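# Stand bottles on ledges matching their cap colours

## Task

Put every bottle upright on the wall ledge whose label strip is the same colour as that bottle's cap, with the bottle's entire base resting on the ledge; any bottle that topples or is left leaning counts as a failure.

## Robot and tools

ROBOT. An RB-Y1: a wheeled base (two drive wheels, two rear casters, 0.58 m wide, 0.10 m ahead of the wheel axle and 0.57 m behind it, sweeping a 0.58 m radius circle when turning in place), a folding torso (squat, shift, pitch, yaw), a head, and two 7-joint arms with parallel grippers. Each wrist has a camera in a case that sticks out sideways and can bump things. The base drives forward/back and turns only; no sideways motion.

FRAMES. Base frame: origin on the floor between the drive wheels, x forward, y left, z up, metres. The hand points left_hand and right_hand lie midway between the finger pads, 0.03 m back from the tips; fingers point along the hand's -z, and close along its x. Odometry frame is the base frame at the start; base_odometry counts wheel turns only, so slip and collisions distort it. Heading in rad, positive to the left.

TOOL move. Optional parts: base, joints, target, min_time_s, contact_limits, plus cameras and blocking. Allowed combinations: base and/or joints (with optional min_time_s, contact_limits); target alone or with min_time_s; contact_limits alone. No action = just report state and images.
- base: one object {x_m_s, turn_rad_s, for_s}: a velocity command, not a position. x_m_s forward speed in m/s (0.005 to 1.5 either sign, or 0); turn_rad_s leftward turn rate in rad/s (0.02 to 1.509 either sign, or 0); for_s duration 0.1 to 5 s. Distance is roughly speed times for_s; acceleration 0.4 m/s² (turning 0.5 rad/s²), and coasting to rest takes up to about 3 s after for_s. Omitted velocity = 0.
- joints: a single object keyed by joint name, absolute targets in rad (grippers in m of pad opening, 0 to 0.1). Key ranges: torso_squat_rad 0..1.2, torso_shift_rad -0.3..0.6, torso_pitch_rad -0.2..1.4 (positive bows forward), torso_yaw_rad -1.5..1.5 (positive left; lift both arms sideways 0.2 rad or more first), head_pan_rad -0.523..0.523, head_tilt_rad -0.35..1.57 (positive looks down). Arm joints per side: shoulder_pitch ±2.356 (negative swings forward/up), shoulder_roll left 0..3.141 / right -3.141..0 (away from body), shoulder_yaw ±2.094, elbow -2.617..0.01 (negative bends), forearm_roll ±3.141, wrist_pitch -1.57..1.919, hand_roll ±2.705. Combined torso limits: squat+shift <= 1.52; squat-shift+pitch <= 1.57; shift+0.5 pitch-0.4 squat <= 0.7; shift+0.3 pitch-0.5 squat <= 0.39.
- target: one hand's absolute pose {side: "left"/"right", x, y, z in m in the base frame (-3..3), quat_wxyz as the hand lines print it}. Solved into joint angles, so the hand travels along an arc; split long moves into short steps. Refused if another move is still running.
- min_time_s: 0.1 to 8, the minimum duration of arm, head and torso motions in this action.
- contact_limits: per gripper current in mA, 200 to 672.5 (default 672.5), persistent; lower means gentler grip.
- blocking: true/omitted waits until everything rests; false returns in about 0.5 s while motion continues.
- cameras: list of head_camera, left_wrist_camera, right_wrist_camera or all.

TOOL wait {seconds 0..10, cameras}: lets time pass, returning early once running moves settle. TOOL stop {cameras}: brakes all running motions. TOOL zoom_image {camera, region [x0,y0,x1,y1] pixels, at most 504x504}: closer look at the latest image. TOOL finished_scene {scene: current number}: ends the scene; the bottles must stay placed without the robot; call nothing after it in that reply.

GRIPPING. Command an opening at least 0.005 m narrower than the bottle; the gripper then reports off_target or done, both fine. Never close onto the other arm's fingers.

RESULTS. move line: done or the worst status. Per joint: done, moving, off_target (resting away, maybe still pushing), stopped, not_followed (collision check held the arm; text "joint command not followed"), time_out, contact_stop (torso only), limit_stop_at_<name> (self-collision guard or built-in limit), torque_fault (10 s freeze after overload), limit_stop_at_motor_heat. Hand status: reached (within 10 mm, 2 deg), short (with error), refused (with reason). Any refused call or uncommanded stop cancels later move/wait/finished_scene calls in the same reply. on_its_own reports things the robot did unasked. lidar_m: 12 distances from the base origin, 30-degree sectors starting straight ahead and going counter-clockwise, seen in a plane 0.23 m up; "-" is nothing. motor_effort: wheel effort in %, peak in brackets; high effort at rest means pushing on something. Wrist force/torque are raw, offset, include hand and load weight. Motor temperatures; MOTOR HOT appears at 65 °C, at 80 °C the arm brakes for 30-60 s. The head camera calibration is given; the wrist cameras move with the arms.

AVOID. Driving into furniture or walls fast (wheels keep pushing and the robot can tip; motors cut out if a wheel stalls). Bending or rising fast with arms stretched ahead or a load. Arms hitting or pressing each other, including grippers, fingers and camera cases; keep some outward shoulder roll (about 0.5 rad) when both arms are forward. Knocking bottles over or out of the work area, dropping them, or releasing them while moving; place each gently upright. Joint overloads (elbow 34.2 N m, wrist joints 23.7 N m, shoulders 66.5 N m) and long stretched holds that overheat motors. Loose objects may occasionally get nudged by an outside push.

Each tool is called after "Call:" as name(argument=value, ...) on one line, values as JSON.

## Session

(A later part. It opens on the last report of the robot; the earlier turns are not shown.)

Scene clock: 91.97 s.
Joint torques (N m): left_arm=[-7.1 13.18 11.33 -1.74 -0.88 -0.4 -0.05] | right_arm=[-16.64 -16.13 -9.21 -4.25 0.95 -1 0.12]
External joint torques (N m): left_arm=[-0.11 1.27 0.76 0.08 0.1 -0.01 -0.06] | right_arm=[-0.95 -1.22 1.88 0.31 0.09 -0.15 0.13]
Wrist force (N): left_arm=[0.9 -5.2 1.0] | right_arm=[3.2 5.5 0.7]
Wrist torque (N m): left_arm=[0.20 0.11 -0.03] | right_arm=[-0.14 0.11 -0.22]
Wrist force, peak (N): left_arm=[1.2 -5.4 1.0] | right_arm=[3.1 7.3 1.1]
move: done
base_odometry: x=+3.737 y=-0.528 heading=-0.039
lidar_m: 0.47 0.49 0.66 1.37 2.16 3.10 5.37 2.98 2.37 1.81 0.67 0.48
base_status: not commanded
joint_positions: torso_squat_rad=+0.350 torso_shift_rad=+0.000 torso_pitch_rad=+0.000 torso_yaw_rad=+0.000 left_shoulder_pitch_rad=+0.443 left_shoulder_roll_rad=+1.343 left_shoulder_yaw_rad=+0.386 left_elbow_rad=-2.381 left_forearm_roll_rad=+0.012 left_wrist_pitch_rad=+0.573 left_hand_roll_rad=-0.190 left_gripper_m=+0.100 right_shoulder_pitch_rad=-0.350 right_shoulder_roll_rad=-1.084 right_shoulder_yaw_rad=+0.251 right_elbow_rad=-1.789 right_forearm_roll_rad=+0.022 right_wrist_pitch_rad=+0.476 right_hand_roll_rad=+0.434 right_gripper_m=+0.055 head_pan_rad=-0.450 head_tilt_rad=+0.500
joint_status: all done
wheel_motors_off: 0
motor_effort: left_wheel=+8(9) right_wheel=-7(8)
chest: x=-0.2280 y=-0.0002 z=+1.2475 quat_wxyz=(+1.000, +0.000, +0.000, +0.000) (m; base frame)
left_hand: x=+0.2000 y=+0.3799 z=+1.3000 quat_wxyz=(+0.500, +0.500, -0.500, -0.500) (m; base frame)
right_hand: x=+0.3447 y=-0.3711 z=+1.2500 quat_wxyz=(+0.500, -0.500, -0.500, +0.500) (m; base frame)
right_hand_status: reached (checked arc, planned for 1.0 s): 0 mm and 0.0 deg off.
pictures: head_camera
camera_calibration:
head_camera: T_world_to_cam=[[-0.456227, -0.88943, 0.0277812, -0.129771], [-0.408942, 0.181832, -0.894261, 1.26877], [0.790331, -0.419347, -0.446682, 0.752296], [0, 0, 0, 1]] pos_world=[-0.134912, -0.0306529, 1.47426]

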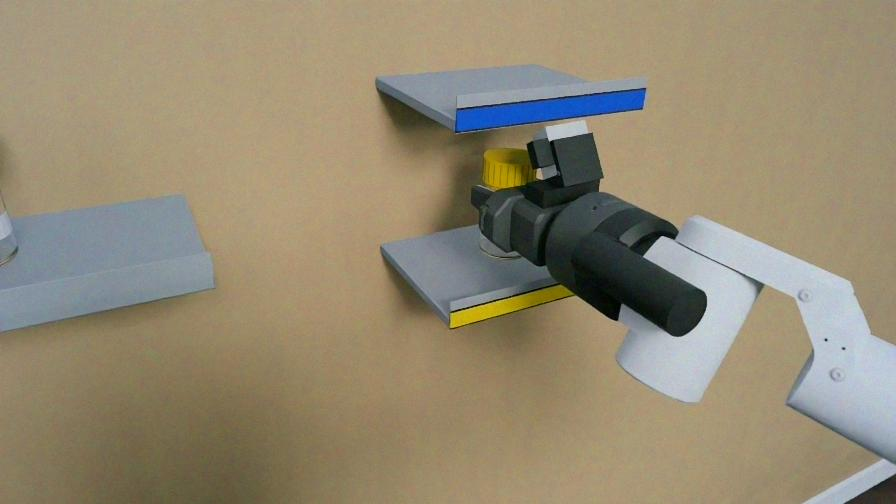

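Call:
move(target={"side": "right", "x": 0.345, "y": -0.371, "z": 1.226, "quat_wxyz": [0.5, -0.5, -0.5, 0.5]}, min_time_s=1.0, cameras=["head_camera"])

Call:
zoom_image(camera="head_camera", region=[420, 180, 580, 340])

Scene clock: 93.53 s.
Joint torques (N m): left_arm=[-7.76 13.03 11.52 -1.98 -0.96 -0.42 -0.04] | right_arm=[-14.63 -14.99 -10.97 -4.53 0.91 -1.05 -0.17]
External joint torques (N m): left_arm=[-0.77 1.12 0.95 -0.16 0.02 -0.03 -0.05] | right_arm=[0.96 -0.39 -0.24 0.72 0.11 -0.2 -0.17]
Wrist force (N): left_arm=[1.1 -5.0 0.7] | right_arm=[3.4 5.0 0.9]
Wrist torque (N m): left_arm=[0.18 0.14 -0.04] | right_arm=[-0.21 0.07 -0.04]
Wrist force, peak (N): left_arm=[1.1 -5.5 1.3] | right_arm=[3.1 7.3 1.0]
move: done
base_odometry: x=+3.737 y=-0.528 heading=-0.039
lidar_m: 0.46 0.49 0.67 1.37 2.16 3.09 5.37 2.97 2.37 1.82 0.67 0.48
base_status: not commanded
joint_positions: torso_squat_rad=+0.350 torso_shift_rad=+0.000 torso_pitch_rad=+0.000 torso_yaw_rad=+0.000 left_shoulder_pitch_rad=+0.443 left_shoulder_roll_rad=+1.343 left_shoulder_yaw_rad=+0.386 left_elbow_rad=-2.381 left_forearm_roll_rad=+0.012 left_wrist_pitch_rad=+0.573 left_hand_roll_rad=-0.190 left_gripper_m=+0.100 right_shoulder_pitch_rad=-0.315 right_shoulder_roll_rad=-1.019 right_shoulder_yaw_rad=+0.241 right_elbow_rad=-1.757 right_forearm_roll_rad=+0.093 right_wrist_pitch_rad=+0.434 right_hand_roll_rad=+0.434 right_gripper_m=+0.055 head_pan_rad=-0.450 head_tilt_rad=+0.500
joint_status: all done
wheel_motors_off: 0
motor_effort: left_wheel=+8(9) right_wheel=-7(8)
chest: x=-0.2280 y=-0.0002 z=+1.2475 quat_wxyz=(+1.000, +0.000, +0.000, +0.000) (m; base frame)
left_hand: x=+0.2000 y=+0.3799 z=+1.3000 quat_wxyz=(+0.500, +0.500, -0.500, -0.500) (m; base frame)
right_hand: x=+0.3450 y=-0.3709 z=+1.2260 quat_wxyz=(+0.500, -0.500, -0.500, +0.500) (m; base frame)
right_hand_status: reached (checked arc, planned for 1.0 s): 0 mm and 0.0 deg off.
pictures: head_camera
camera_calibration:
head_camera: T_world_to_cam=[[-0.456227, -0.88943, 0.0277812, -0.129771], [-0.408942, 0.181832, -0.894261, 1.26877], [0.790331, -0.419347, -0.446682, 0.752296], [0, 0, 0, 1]] pos_world=[-0.134912, -0.0306529, 1.47426]

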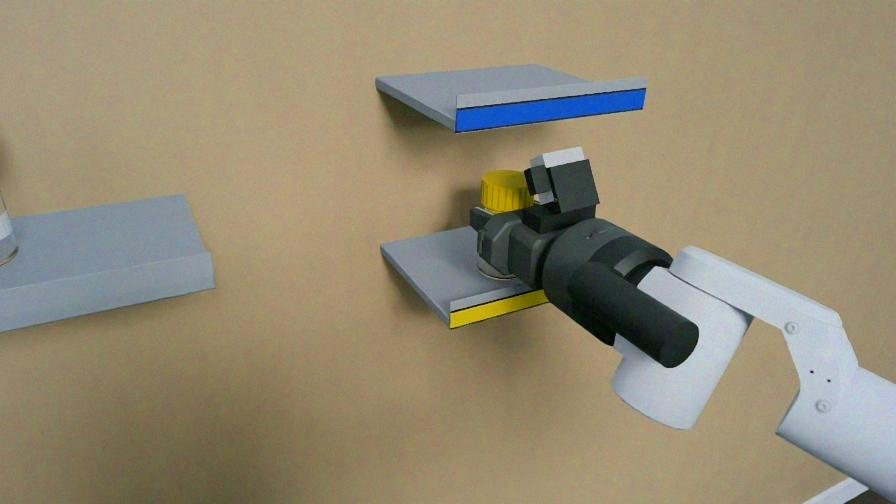

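Scaled by 3.150 from the camera's 896x504 image, which has a finer 1280x720 frame.

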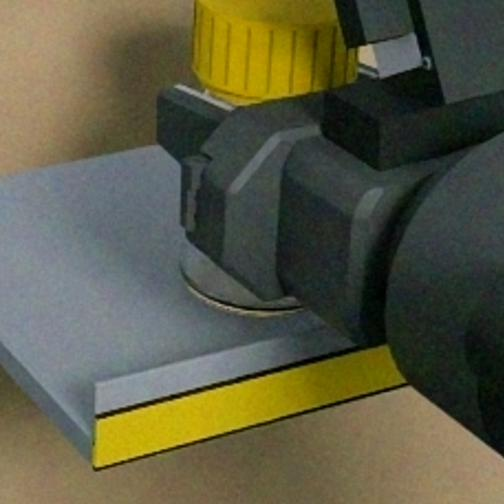

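Call:
move(target={"side": "right", "x": 0.345, "y": -0.371, "z": 1.2225, "quat_wxyz": [0.5, -0.5, -0.5, 0.5]}, min_time_s=0.6, cameras=["head_camera"])

Call:
zoom_image(camera="head_camera", region=[420, 180, 580, 340])

Scene clock: 95.03 s.
Joint torques (N m): left_arm=[-7.27 13.44 11.52 -1.97 -0.85 -0.4 0.11] | right_arm=[-9.13 -11.4 -6.28 -2.5 -0.32 -0.02 -0.05]
External joint torques (N m): left_arm=[-0.28 1.53 0.95 -0.15 0.13 -0.01 0.09] | right_arm=[6.46 3.15 4.4 2.84 -1.11 0.82 -0.04]
Wrist force (N): left_arm=[1.0 -5.1 1.1] | right_arm=[1.8 -6.1 5.5]
Wrist torque (N m): left_arm=[0.19 0.13 -0.03] | right_arm=[-0.33 0.08 0.02]
Wrist force, peak (N): left_arm=[1.2 -5.4 1.1] | right_arm=[2.4 -6.9 5.5]
move: done
base_odometry: x=+3.737 y=-0.528 heading=-0.039
lidar_m: 0.47 0.48 0.67 1.38 2.16 3.09 5.37 2.98 2.37 1.81 0.67 0.49
base_status: not commanded
joint_positions: torso_squat_rad=+0.350 torso_shift_rad=+0.000 torso_pitch_rad=+0.000 torso_yaw_rad=+0.000 left_shoulder_pitch_rad=+0.443 left_shoulder_roll_rad=+1.343 left_shoulder_yaw_rad=+0.386 left_elbow_rad=-2.381 left_forearm_roll_rad=+0.012 left_wrist_pitch_rad=+0.573 left_hand_roll_rad=-0.190 left_gripper_m=+0.100 right_shoulder_pitch_rad=-0.312 right_shoulder_roll_rad=-1.011 right_shoulder_yaw_rad=+0.238 right_elbow_rad=-1.753 right_forearm_roll_rad=+0.103 right_wrist_pitch_rad=+0.427 right_hand_roll_rad=+0.434 right_gripper_m=+0.055 head_pan_rad=-0.450 head_tilt_rad=+0.500
joint_status: all done
wheel_motors_off: 0
motor_effort: left_wheel=+8(9) right_wheel=-7(8)
chest: x=-0.2281 y=-0.0002 z=+1.2475 quat_wxyz=(+1.000, +0.000, +0.000, +0.000) (m; base frame)
left_hand: x=+0.1998 y=+0.3800 z=+1.3001 quat_wxyz=(+0.500, +0.500, -0.500, -0.500) (m; base frame)
right_hand: x=+0.3450 y=-0.3709 z=+1.2242 quat_wxyz=(+0.499, -0.501, -0.500, +0.500) (m; base frame)
right_hand_status: reached (checked arc, planned for 0.6 s): 2 mm and 0.2 deg off.
pictures: head_camera
camera_calibration:
head_camera: T_world_to_cam=[[-0.456234, -0.889429, 0.0276795, -0.129624], [-0.408725, 0.181823, -0.894362, 1.26885], [0.790439, -0.419352, -0.446486, 0.752222], [0, 0, 0, 1]] pos_world=[-0.135113, -0.0305529, 1.47426]

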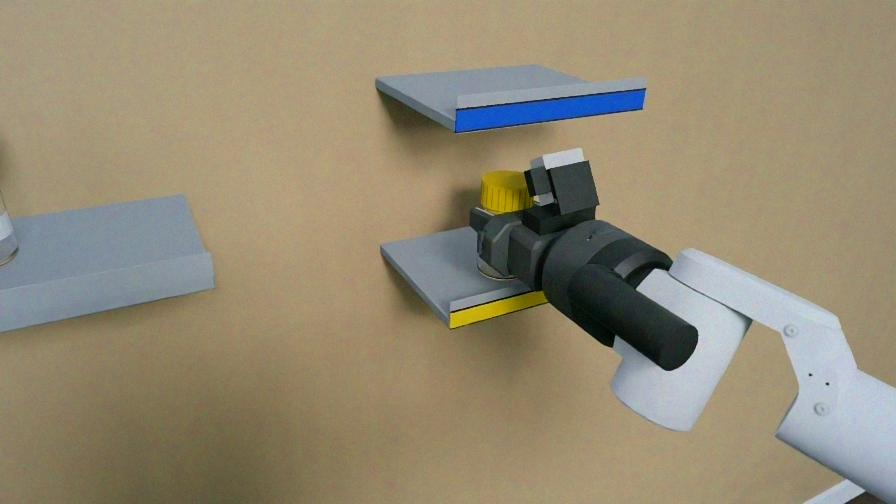

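Scaled by 3.150 from the camera's 896x504 image, which has a finer 1280x720 frame.

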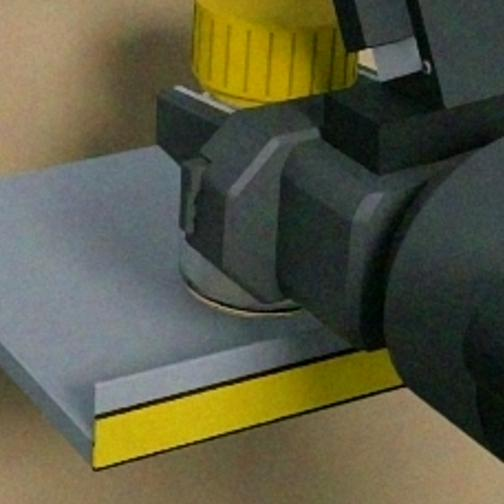

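Call:
move(target={"side": "right", "x": 0.345, "y": -0.371, "z": 1.225, "quat_wxyz": [0.5, -0.5, -0.5, 0.5]}, min_time_s=0.5, cameras=[])

Call:
move(joints={"right_gripper_m": 0.1}, cameras=["right_wrist_camera"])

Call:
move(target={"side": "right", "x": 0.26, "y": -0.371, "z": 1.225, "quat_wxyz": [0.5, -0.5, -0.5, 0.5]}, min_time_s=1.0, cameras=["head_camera", "right_wrist_camera"])

Scene clock: 101.37 s.
Joint torques (N m): left_arm=[-7.54 13.22 11.42 -1.85 -0.94 -0.38 -0.05] | right_arm=[-12.76 -14.52 -7.64 -3.74 -0.01 -0.42 0.04]
External joint torques (N m): left_arm=[-0.55 1.31 0.85 -0.03 0.04 0.01 -0.06] | right_arm=[2.84 0.04 3.04 1.59 -0.79 0.43 0.04]
Wrist force (N): left_arm=[0.9 -5.2 1.1] | right_arm=[1.9 -2.7 4.5]
Wrist torque (N m): left_arm=[0.20 0.13 -0.04] | right_arm=[-0.26 0.08 -0.03]
Wrist force, peak (N): left_arm=[1.1 -5.7 0.9] | right_arm=[3.0 -6.2 5.9]
move: done
base_odometry: x=+3.737 y=-0.528 heading=-0.039
lidar_m: 0.47 0.49 0.67 1.38 2.17 3.10 5.37 2.97 2.38 1.82 0.66 0.48
base_status: not commanded
joint_positions: torso_squat_rad=+0.350 torso_shift_rad=+0.000 torso_pitch_rad=+0.000 torso_yaw_rad=+0.000 left_shoulder_pitch_rad=+0.443 left_shoulder_roll_rad=+1.343 left_shoulder_yaw_rad=+0.386 left_elbow_rad=-2.381 left_forearm_roll_rad=+0.012 left_wrist_pitch_rad=+0.573 left_hand_roll_rad=-0.190 left_gripper_m=+0.100 right_shoulder_pitch_rad=-0.312 right_shoulder_roll_rad=-1.011 right_shoulder_yaw_rad=+0.237 right_elbow_rad=-1.753 right_forearm_roll_rad=+0.104 right_wrist_pitch_rad=+0.427 right_hand_roll_rad=+0.434 right_gripper_m=+0.055 head_pan_rad=-0.450 head_tilt_rad=+0.500
joint_status: all done
wheel_motors_off: 0
motor_effort: left_wheel=+9(9) right_wheel=-7(8)
chest: x=-0.2281 y=-0.0002 z=+1.2475 quat_wxyz=(+1.000, +0.000, +0.000, +0.000) (m; base frame)
left_hand: x=+0.1998 y=+0.3800 z=+1.3001 quat_wxyz=(+0.500, +0.500, -0.500, -0.500) (m; base frame)
right_hand: x=+0.3450 y=-0.3708 z=+1.2249 quat_wxyz=(+0.498, -0.501, -0.501, +0.500) (m; base frame)
right_hand_status: reached (checked arc, planned for 0.5 s): 0 mm and 0.2 deg off.
pictures: none
No camera images: "cameras" was empty.

Scene clock: 102.37 s.
Joint torques (N m): left_arm=[-7.2 13.37 11.21 -2 -0.9 -0.39 0.06] | right_arm=[-13.66 -14.96 -7.5 -4.35 0.46 -0.58 -0.03]
External joint torques (N m): left_arm=[-0.21 1.46 0.64 -0.19 0.08 -0.01 0.05] | right_arm=[1.93 -0.4 3.18 0.99 -0.32 0.26 -0.02]
Wrist force (N): left_arm=[1.2 -5.4 1.2] | right_arm=[2.6 4.4 0.0]
Wrist torque (N m): left_arm=[0.21 0.16 -0.04] | right_arm=[-0.24 0.01 -0.13]
Wrist force, peak (N): left_arm=[1.0 -5.5 1.3] | right_arm=[3.3 5.6 1.2]
move: done
base_odometry: x=+3.737 y=-0.528 heading=-0.039
lidar_m: 0.46 0.49 0.67 1.38 2.15 3.09 5.38 2.97 2.37 1.82 0.67 0.49
base_status: not commanded
joint_positions: torso_squat_rad=+0.350 torso_shift_rad=+0.000 torso_pitch_rad=+0.000 torso_yaw_rad=+0.000 left_shoulder_pitch_rad=+0.443 left_shoulder_roll_rad=+1.343 left_shoulder_yaw_rad=+0.386 left_elbow_rad=-2.381 left_forearm_roll_rad=+0.012 left_wrist_pitch_rad=+0.573 left_hand_roll_rad=-0.190 left_gripper_m=+0.100 right_shoulder_pitch_rad=-0.312 right_shoulder_roll_rad=-1.011 right_shoulder_yaw_rad=+0.237 right_elbow_rad=-1.753 right_forearm_roll_rad=+0.103 right_wrist_pitch_rad=+0.427 right_hand_roll_rad=+0.434 right_gripper_m=+0.100 head_pan_rad=-0.450 head_tilt_rad=+0.500
joint_status: all done
wheel_motors_off: 0
motor_effort: left_wheel=+8(9) right_wheel=-6(8)
chest: x=-0.2281 y=-0.0002 z=+1.2475 quat_wxyz=(+1.000, +0.000, +0.000, +0.000) (m; base frame)
left_hand: x=+0.1999 y=+0.3800 z=+1.3000 quat_wxyz=(+0.500, +0.500, -0.500, -0.500) (m; base frame)
right_hand: x=+0.3451 y=-0.3709 z=+1.2246 quat_wxyz=(+0.499, -0.501, -0.501, +0.500) (m; base frame)
pictures: right_wrist_camera
camera_calibration:
right_wrist_camera: T_world_to_cam=[[-0.0164845, -0.99847, 0.0527846, -0.434045], [-0.493425, -0.0377921, -0.868967, 1.24745], [0.869632, -0.0403697, -0.492047, 0.359639], [0, 0, 0, 1]] pos_world=[0.295616, -0.371718, 1.28387]

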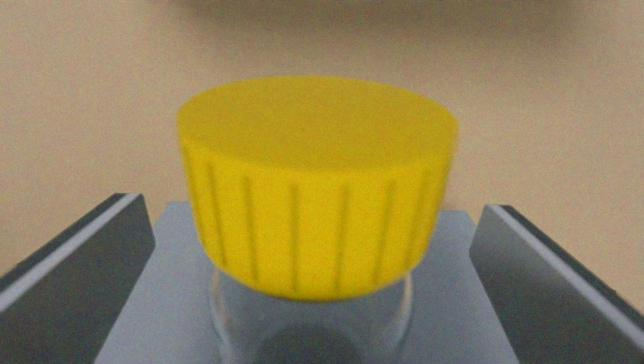

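Scene clock: 103.70 s.
Joint torques (N m): left_arm=[-7.43 13.25 11.14 -2.09 -0.92 -0.3 -0.06] | right_arm=[-8.62 -15.67 -9.83 -4.5 0.85 -0.38 -0.24]
External joint torques (N m): left_arm=[-0.44 1.35 0.57 -0.28 0.06 0.08 -0.08] | right_arm=[1.75 -1.82 0.63 0.44 -0.08 0.27 -0.23]
Wrist force (N): left_arm=[1.0 -5.3 1.1] | right_arm=[3.8 5.1 0.2]
Wrist torque (N m): left_arm=[0.20 0.13 -0.05] | right_arm=[-0.34 0.11 -0.01]
Wrist force, peak (N): left_arm=[1.1 -5.5 1.0] | right_arm=[3.7 5.1 1.3]
move: done
base_odometry: x=+3.737 y=-0.528 heading=-0.039
lidar_m: 0.46 0.49 0.68 1.38 2.16 3.09 5.37 2.97 2.37 1.81 0.67 0.48
base_status: not commanded
joint_positions: torso_squat_rad=+0.350 torso_shift_rad=+0.000 torso_pitch_rad=+0.000 torso_yaw_rad=+0.000 left_shoulder_pitch_rad=+0.443 left_shoulder_roll_rad=+1.343 left_shoulder_yaw_rad=+0.386 left_elbow_rad=-2.381 left_forearm_roll_rad=+0.012 left_wrist_pitch_rad=+0.573 left_hand_roll_rad=-0.190 left_gripper_m=+0.100 right_shoulder_pitch_rad=+0.054 right_shoulder_roll_rad=-1.095 right_shoulder_yaw_rad=+0.046 right_elbow_rad=-2.114 right_forearm_roll_rad=+0.168 right_wrist_pitch_rad=+0.509 right_hand_roll_rad=+0.333 right_gripper_m=+0.100 head_pan_rad=-0.450 head_tilt_rad=+0.500
joint_status: all done
wheel_motors_off: 0
motor_effort: left_wheel=+8(9) right_wheel=-7(8)
chest: x=-0.2281 y=-0.0002 z=+1.2475 quat_wxyz=(+1.000, +0.000, +0.000, +0.000) (m; base frame)
left_hand: x=+0.1999 y=+0.3800 z=+1.3000 quat_wxyz=(+0.500, +0.500, -0.500, -0.500) (m; base frame)
right_hand: x=+0.2609 y=-0.3708 z=+1.2251 quat_wxyz=(+0.500, -0.500, -0.500, +0.500) (m; base frame)
right_hand_status: reached (checked arc, planned for 1.0 s): 1 mm and 0.0 deg off.
pictures: head_camera, right_wrist_camera
camera_calibration:
head_camera: T_world_to_cam=[[-0.456212, -0.889439, 0.0277209, -0.129726], [-0.408818, 0.181818, -0.894321, 1.26884], [0.790404, -0.419333, -0.446566, 0.752215], [0, 0, 0, 1]] pos_world=[-0.135012, -0.0306528, 1.47426]
right_wrist_camera: T_world_to_cam=[[-0.0166957, -0.998511, 0.0519261, -0.434234], [-0.496602, -0.0367939, -0.867198, 1.20538], [0.867818, -0.040265, -0.495248, 0.437573], [0, 0, 0, 1]] pos_world=[0.211609, -0.371618, 1.28456]

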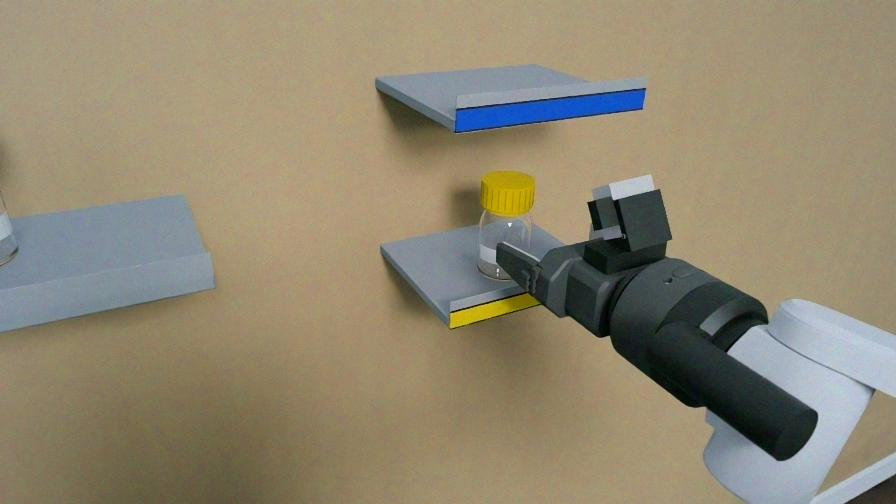

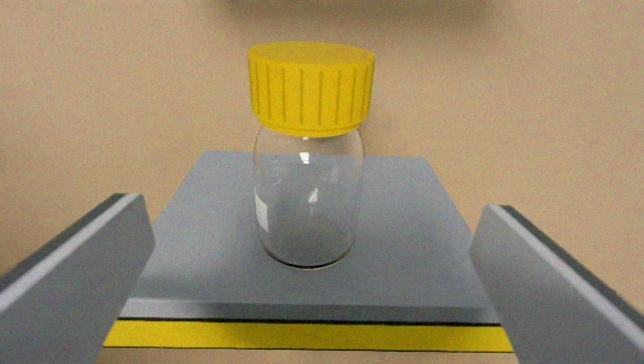

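Call:
move(target={"side": "left", "x": 0.23, "y": 0.47, "z": 1.409, "quat_wxyz": [0.5, 0.5, -0.5, -0.5]}, min_time_s=1.0, cameras=[])

Call:
move(joints={"head_pan_rad": 0.5, "head_tilt_rad": 0.3}, cameras=["head_camera", "left_wrist_camera"])

Scene clock: 105.73 s.
Joint torques (N m): left_arm=[-7.99 10.41 12.05 2.39 -0.57 -0.67 0.34] | right_arm=[-8.85 -15.26 -10.21 -4.63 0.81 -0.41 -0.04]
External joint torques (N m): left_arm=[0.16 0.89 -0.01 0.27 -0.27 0.14 0.33] | right_arm=[1.51 -1.41 0.25 0.32 -0.12 0.25 -0.04]
Wrist force (N): left_arm=[1.3 -5.0 0.9] | right_arm=[2.6 3.9 0.4]
Wrist torque (N m): left_arm=[0.17 0.17 -0.02] | right_arm=[-0.19 -0.01 -0.04]
Wrist force, peak (N): left_arm=[1.2 -6.1 0.6] | right_arm=[3.7 5.7 0.3]
move: done
base_odometry: x=+3.737 y=-0.528 heading=-0.039
lidar_m: 0.46 0.49 0.67 1.38 2.16 3.09 5.37 2.97 2.37 1.81 0.66 0.49
base_status: not commanded
joint_positions: torso_squat_rad=+0.350 torso_shift_rad=+0.000 torso_pitch_rad=+0.000 torso_yaw_rad=+0.000 left_shoulder_pitch_rad=+0.836 left_shoulder_roll_rad=+1.637 left_shoulder_yaw_rad=+0.957 left_elbow_rad=-1.967 left_forearm_roll_rad=+0.605 left_wrist_pitch_rad=+0.231 left_hand_roll_rad=-0.406 left_gripper_m=+0.100 right_shoulder_pitch_rad=+0.054 right_shoulder_roll_rad=-1.095 right_shoulder_yaw_rad=+0.046 right_elbow_rad=-2.114 right_forearm_roll_rad=+0.168 right_wrist_pitch_rad=+0.509 right_hand_roll_rad=+0.333 right_gripper_m=+0.100 head_pan_rad=-0.450 head_tilt_rad=+0.500
joint_status: all done
wheel_motors_off: 0
motor_effort: left_wheel=+8(9) right_wheel=-7(8)
chest: x=-0.2281 y=-0.0002 z=+1.2475 quat_wxyz=(+1.000, +0.000, +0.000, +0.000) (m; base frame)
left_hand: x=+0.2303 y=+0.4694 z=+1.4092 quat_wxyz=(+0.499, +0.503, -0.502, -0.497) (m; base frame)
left_hand_status: reached (checked arc, planned for 1.0 s): 1 mm and 0.5 deg off.
right_hand: x=+0.2609 y=-0.3708 z=+1.2251 quat_wxyz=(+0.500, -0.500, -0.500, +0.500) (m; base frame)
pictures: none
No camera images: "cameras" was empty.

Scene clock: 107.03 s.
Joint torques (N m): left_arm=[-8.3 10.8 11.8 2.54 -0.53 -0.7 0.19] | right_arm=[-8.99 -15.85 -10.16 -4.4 0.88 -0.41 -0.12]
External joint torques (N m): left_arm=[-0.15 1.28 -0.26 0.41 -0.23 0.11 0.17] | right_arm=[1.37 -2 0.31 0.54 -0.05 0.25 -0.11]
Wrist force (N): left_arm=[1.0 -5.0 1.1] | right_arm=[3.1 4.1 0.6]
Wrist torque (N m): left_arm=[0.17 0.12 -0.01] | right_arm=[-0.17 0.02 -0.04]
Wrist force, peak (N): left_arm=[1.3 -5.3 1.3] | right_arm=[3.0 5.8 0.9]
move: done
base_odometry: x=+3.737 y=-0.528 heading=-0.039
lidar_m: 0.47 0.48 0.67 1.38 2.16 3.10 5.37 2.96 2.37 1.81 0.67 0.49
base_status: not commanded
joint_positions: torso_squat_rad=+0.350 torso_shift_rad=+0.000 torso_pitch_rad=+0.000 torso_yaw_rad=+0.000 left_shoulder_pitch_rad=+0.836 left_shoulder_roll_rad=+1.637 left_shoulder_yaw_rad=+0.957 left_elbow_rad=-1.967 left_forearm_roll_rad=+0.605 left_wrist_pitch_rad=+0.231 left_hand_roll_rad=-0.406 left_gripper_m=+0.100 right_shoulder_pitch_rad=+0.054 right_shoulder_roll_rad=-1.095 right_shoulder_yaw_rad=+0.046 right_elbow_rad=-2.114 right_forearm_roll_rad=+0.168 right_wrist_pitch_rad=+0.509 right_hand_roll_rad=+0.333 right_gripper_m=+0.100 head_pan_rad=+0.500 head_tilt_rad=+0.300
joint_status: all done
wheel_motors_off: 0
motor_effort: left_wheel=+8(9) right_wheel=-7(8)
chest: x=-0.2281 y=-0.0002 z=+1.2475 quat_wxyz=(+1.000, +0.000, +0.000, +0.000) (m; base frame)
left_hand: x=+0.2303 y=+0.4694 z=+1.4092 quat_wxyz=(+0.499, +0.503, -0.502, -0.497) (m; base frame)
right_hand: x=+0.2609 y=-0.3708 z=+1.2251 quat_wxyz=(+0.500, -0.500, -0.500, +0.500) (m; base frame)
pictures: head_camera, left_wrist_camera
camera_calibration:
head_camera: T_world_to_cam=[[0.4535, -0.890972, 0.0225188, 0.0653266], [-0.221412, -0.1371, -0.965495, 1.4104], [0.863316, 0.432866, -0.259446, 0.496678], [0, 0, 0, 1]] pos_world=[-0.146137, 0.0365746, 1.48912]
left_wrist_camera: T_world_to_cam=[[-0.0331554, -0.999439, -0.00469902, 0.482294], [-0.459106, 0.0194063, -0.888169, 1.37552], [0.887763, -0.0272903, -0.459492, 0.530126], [0, 0, 0, 1]] pos_world=[0.176875, 0.469797, 1.46755]

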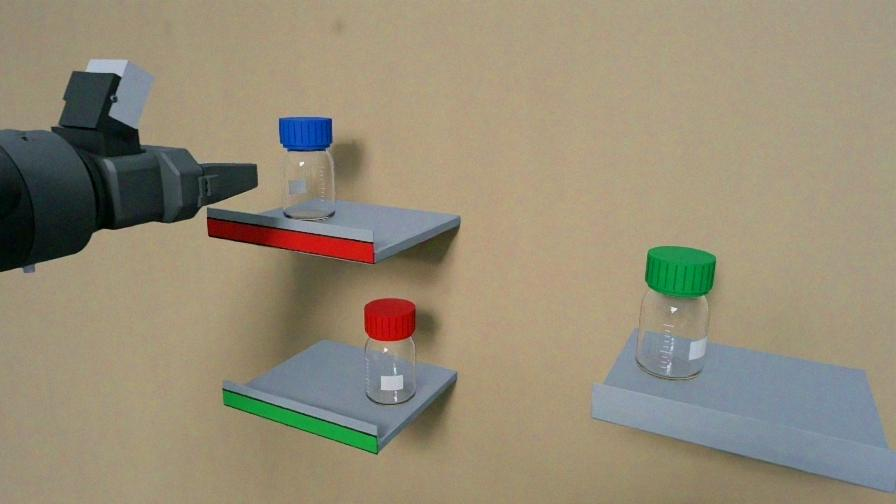

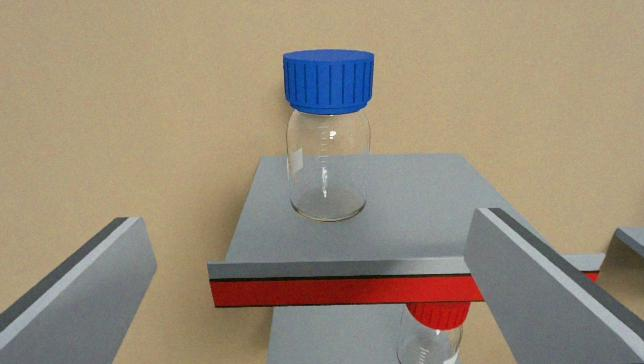

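Call:
move(target={"side": "left", "x": 0.362, "y": 0.461, "z": 1.409, "quat_wxyz": [0.5, 0.5, -0.5, -0.5]}, min_time_s=1.2, cameras=["head_camera", "left_wrist_camera"])

Scene clock: 109.17 s.
Joint torques (N m): left_arm=[-17.78 -7.53 12.29 4.31 -0.26 0.4 -0.03] | right_arm=[-9.19 -15.23 -9.86 -4.48 0.8 -0.41 0.14]
External joint torques (N m): left_arm=[-1.31 -0.24 0.58 0.74 -0.09 -0.01 -0.04] | right_arm=[1.17 -1.38 0.6 0.47 -0.13 0.24 0.15]
Wrist force (N): left_arm=[1.2 -5.3 1.2] | right_arm=[2.9 5.4 0.2]
Wrist torque (N m): left_arm=[0.22 0.16 -0.16] | right_arm=[-0.38 0.04 -0.05]
Wrist force, peak (N): left_arm=[1.2 -6.1 1.2] | right_arm=[3.1 5.7 0.8]
move: done
base_odometry: x=+3.737 y=-0.528 heading=-0.039
lidar_m: 0.47 0.49 0.68 1.38 2.15 3.09 5.37 2.97 2.36 1.80 0.67 0.48
base_status: not commanded
joint_positions: torso_squat_rad=+0.350 torso_shift_rad=+0.000 torso_pitch_rad=+0.000 torso_yaw_rad=+0.000 left_shoulder_pitch_rad=+1.647 left_shoulder_roll_rad=+2.183 left_shoulder_yaw_rad=+1.656 left_elbow_rad=-1.442 left_forearm_roll_rad=+0.127 left_wrist_pitch_rad=+0.132 left_hand_roll_rad=+0.201 left_gripper_m=+0.100 right_shoulder_pitch_rad=+0.054 right_shoulder_roll_rad=-1.095 right_shoulder_yaw_rad=+0.046 right_elbow_rad=-2.114 right_forearm_roll_rad=+0.168 right_wrist_pitch_rad=+0.509 right_hand_roll_rad=+0.333 right_gripper_m=+0.100 head_pan_rad=+0.500 head_tilt_rad=+0.300
joint_status: all done
wheel_motors_off: 0
motor_effort: left_wheel=+9(9) right_wheel=-7(8)
chest: x=-0.2280 y=-0.0002 z=+1.2475 quat_wxyz=(+1.000, +0.000, +0.000, +0.000) (m; base frame)
left_hand: x=+0.3619 y=+0.4612 z=+1.4092 quat_wxyz=(+0.503, +0.498, -0.497, -0.502) (m; base frame)
left_hand_status: reached (checked arc, planned for 1.2 s): 0 mm and 0.6 deg off.
right_hand: x=+0.2609 y=-0.3708 z=+1.2250 quat_wxyz=(+0.500, -0.500, -0.500, +0.500) (m; base frame)
pictures: head_camera, left_wrist_camera
camera_calibration:
head_camera: T_world_to_cam=[[0.45349, -0.890978, 0.0224759, 0.0653891], [-0.221432, -0.13706, -0.965496, 1.4104], [0.863316, 0.432866, -0.259446, 0.496677], [0, 0, 0, 1]] pos_world=[-0.146137, 0.0365745, 1.48912]
left_wrist_camera: T_world_to_cam=[[-0.0341607, -0.999404, -0.00490774, 0.479112], [-0.476688, 0.0206094, -0.878831, 1.42879], [0.878408, -0.027682, -0.477108, 0.441446], [0, 0, 0, 1]] pos_world=[0.309682, 0.4616, 1.46863]

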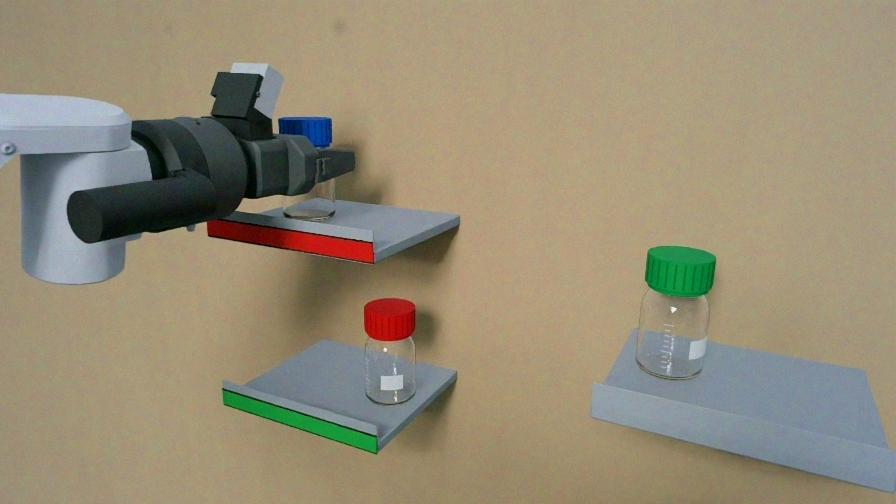

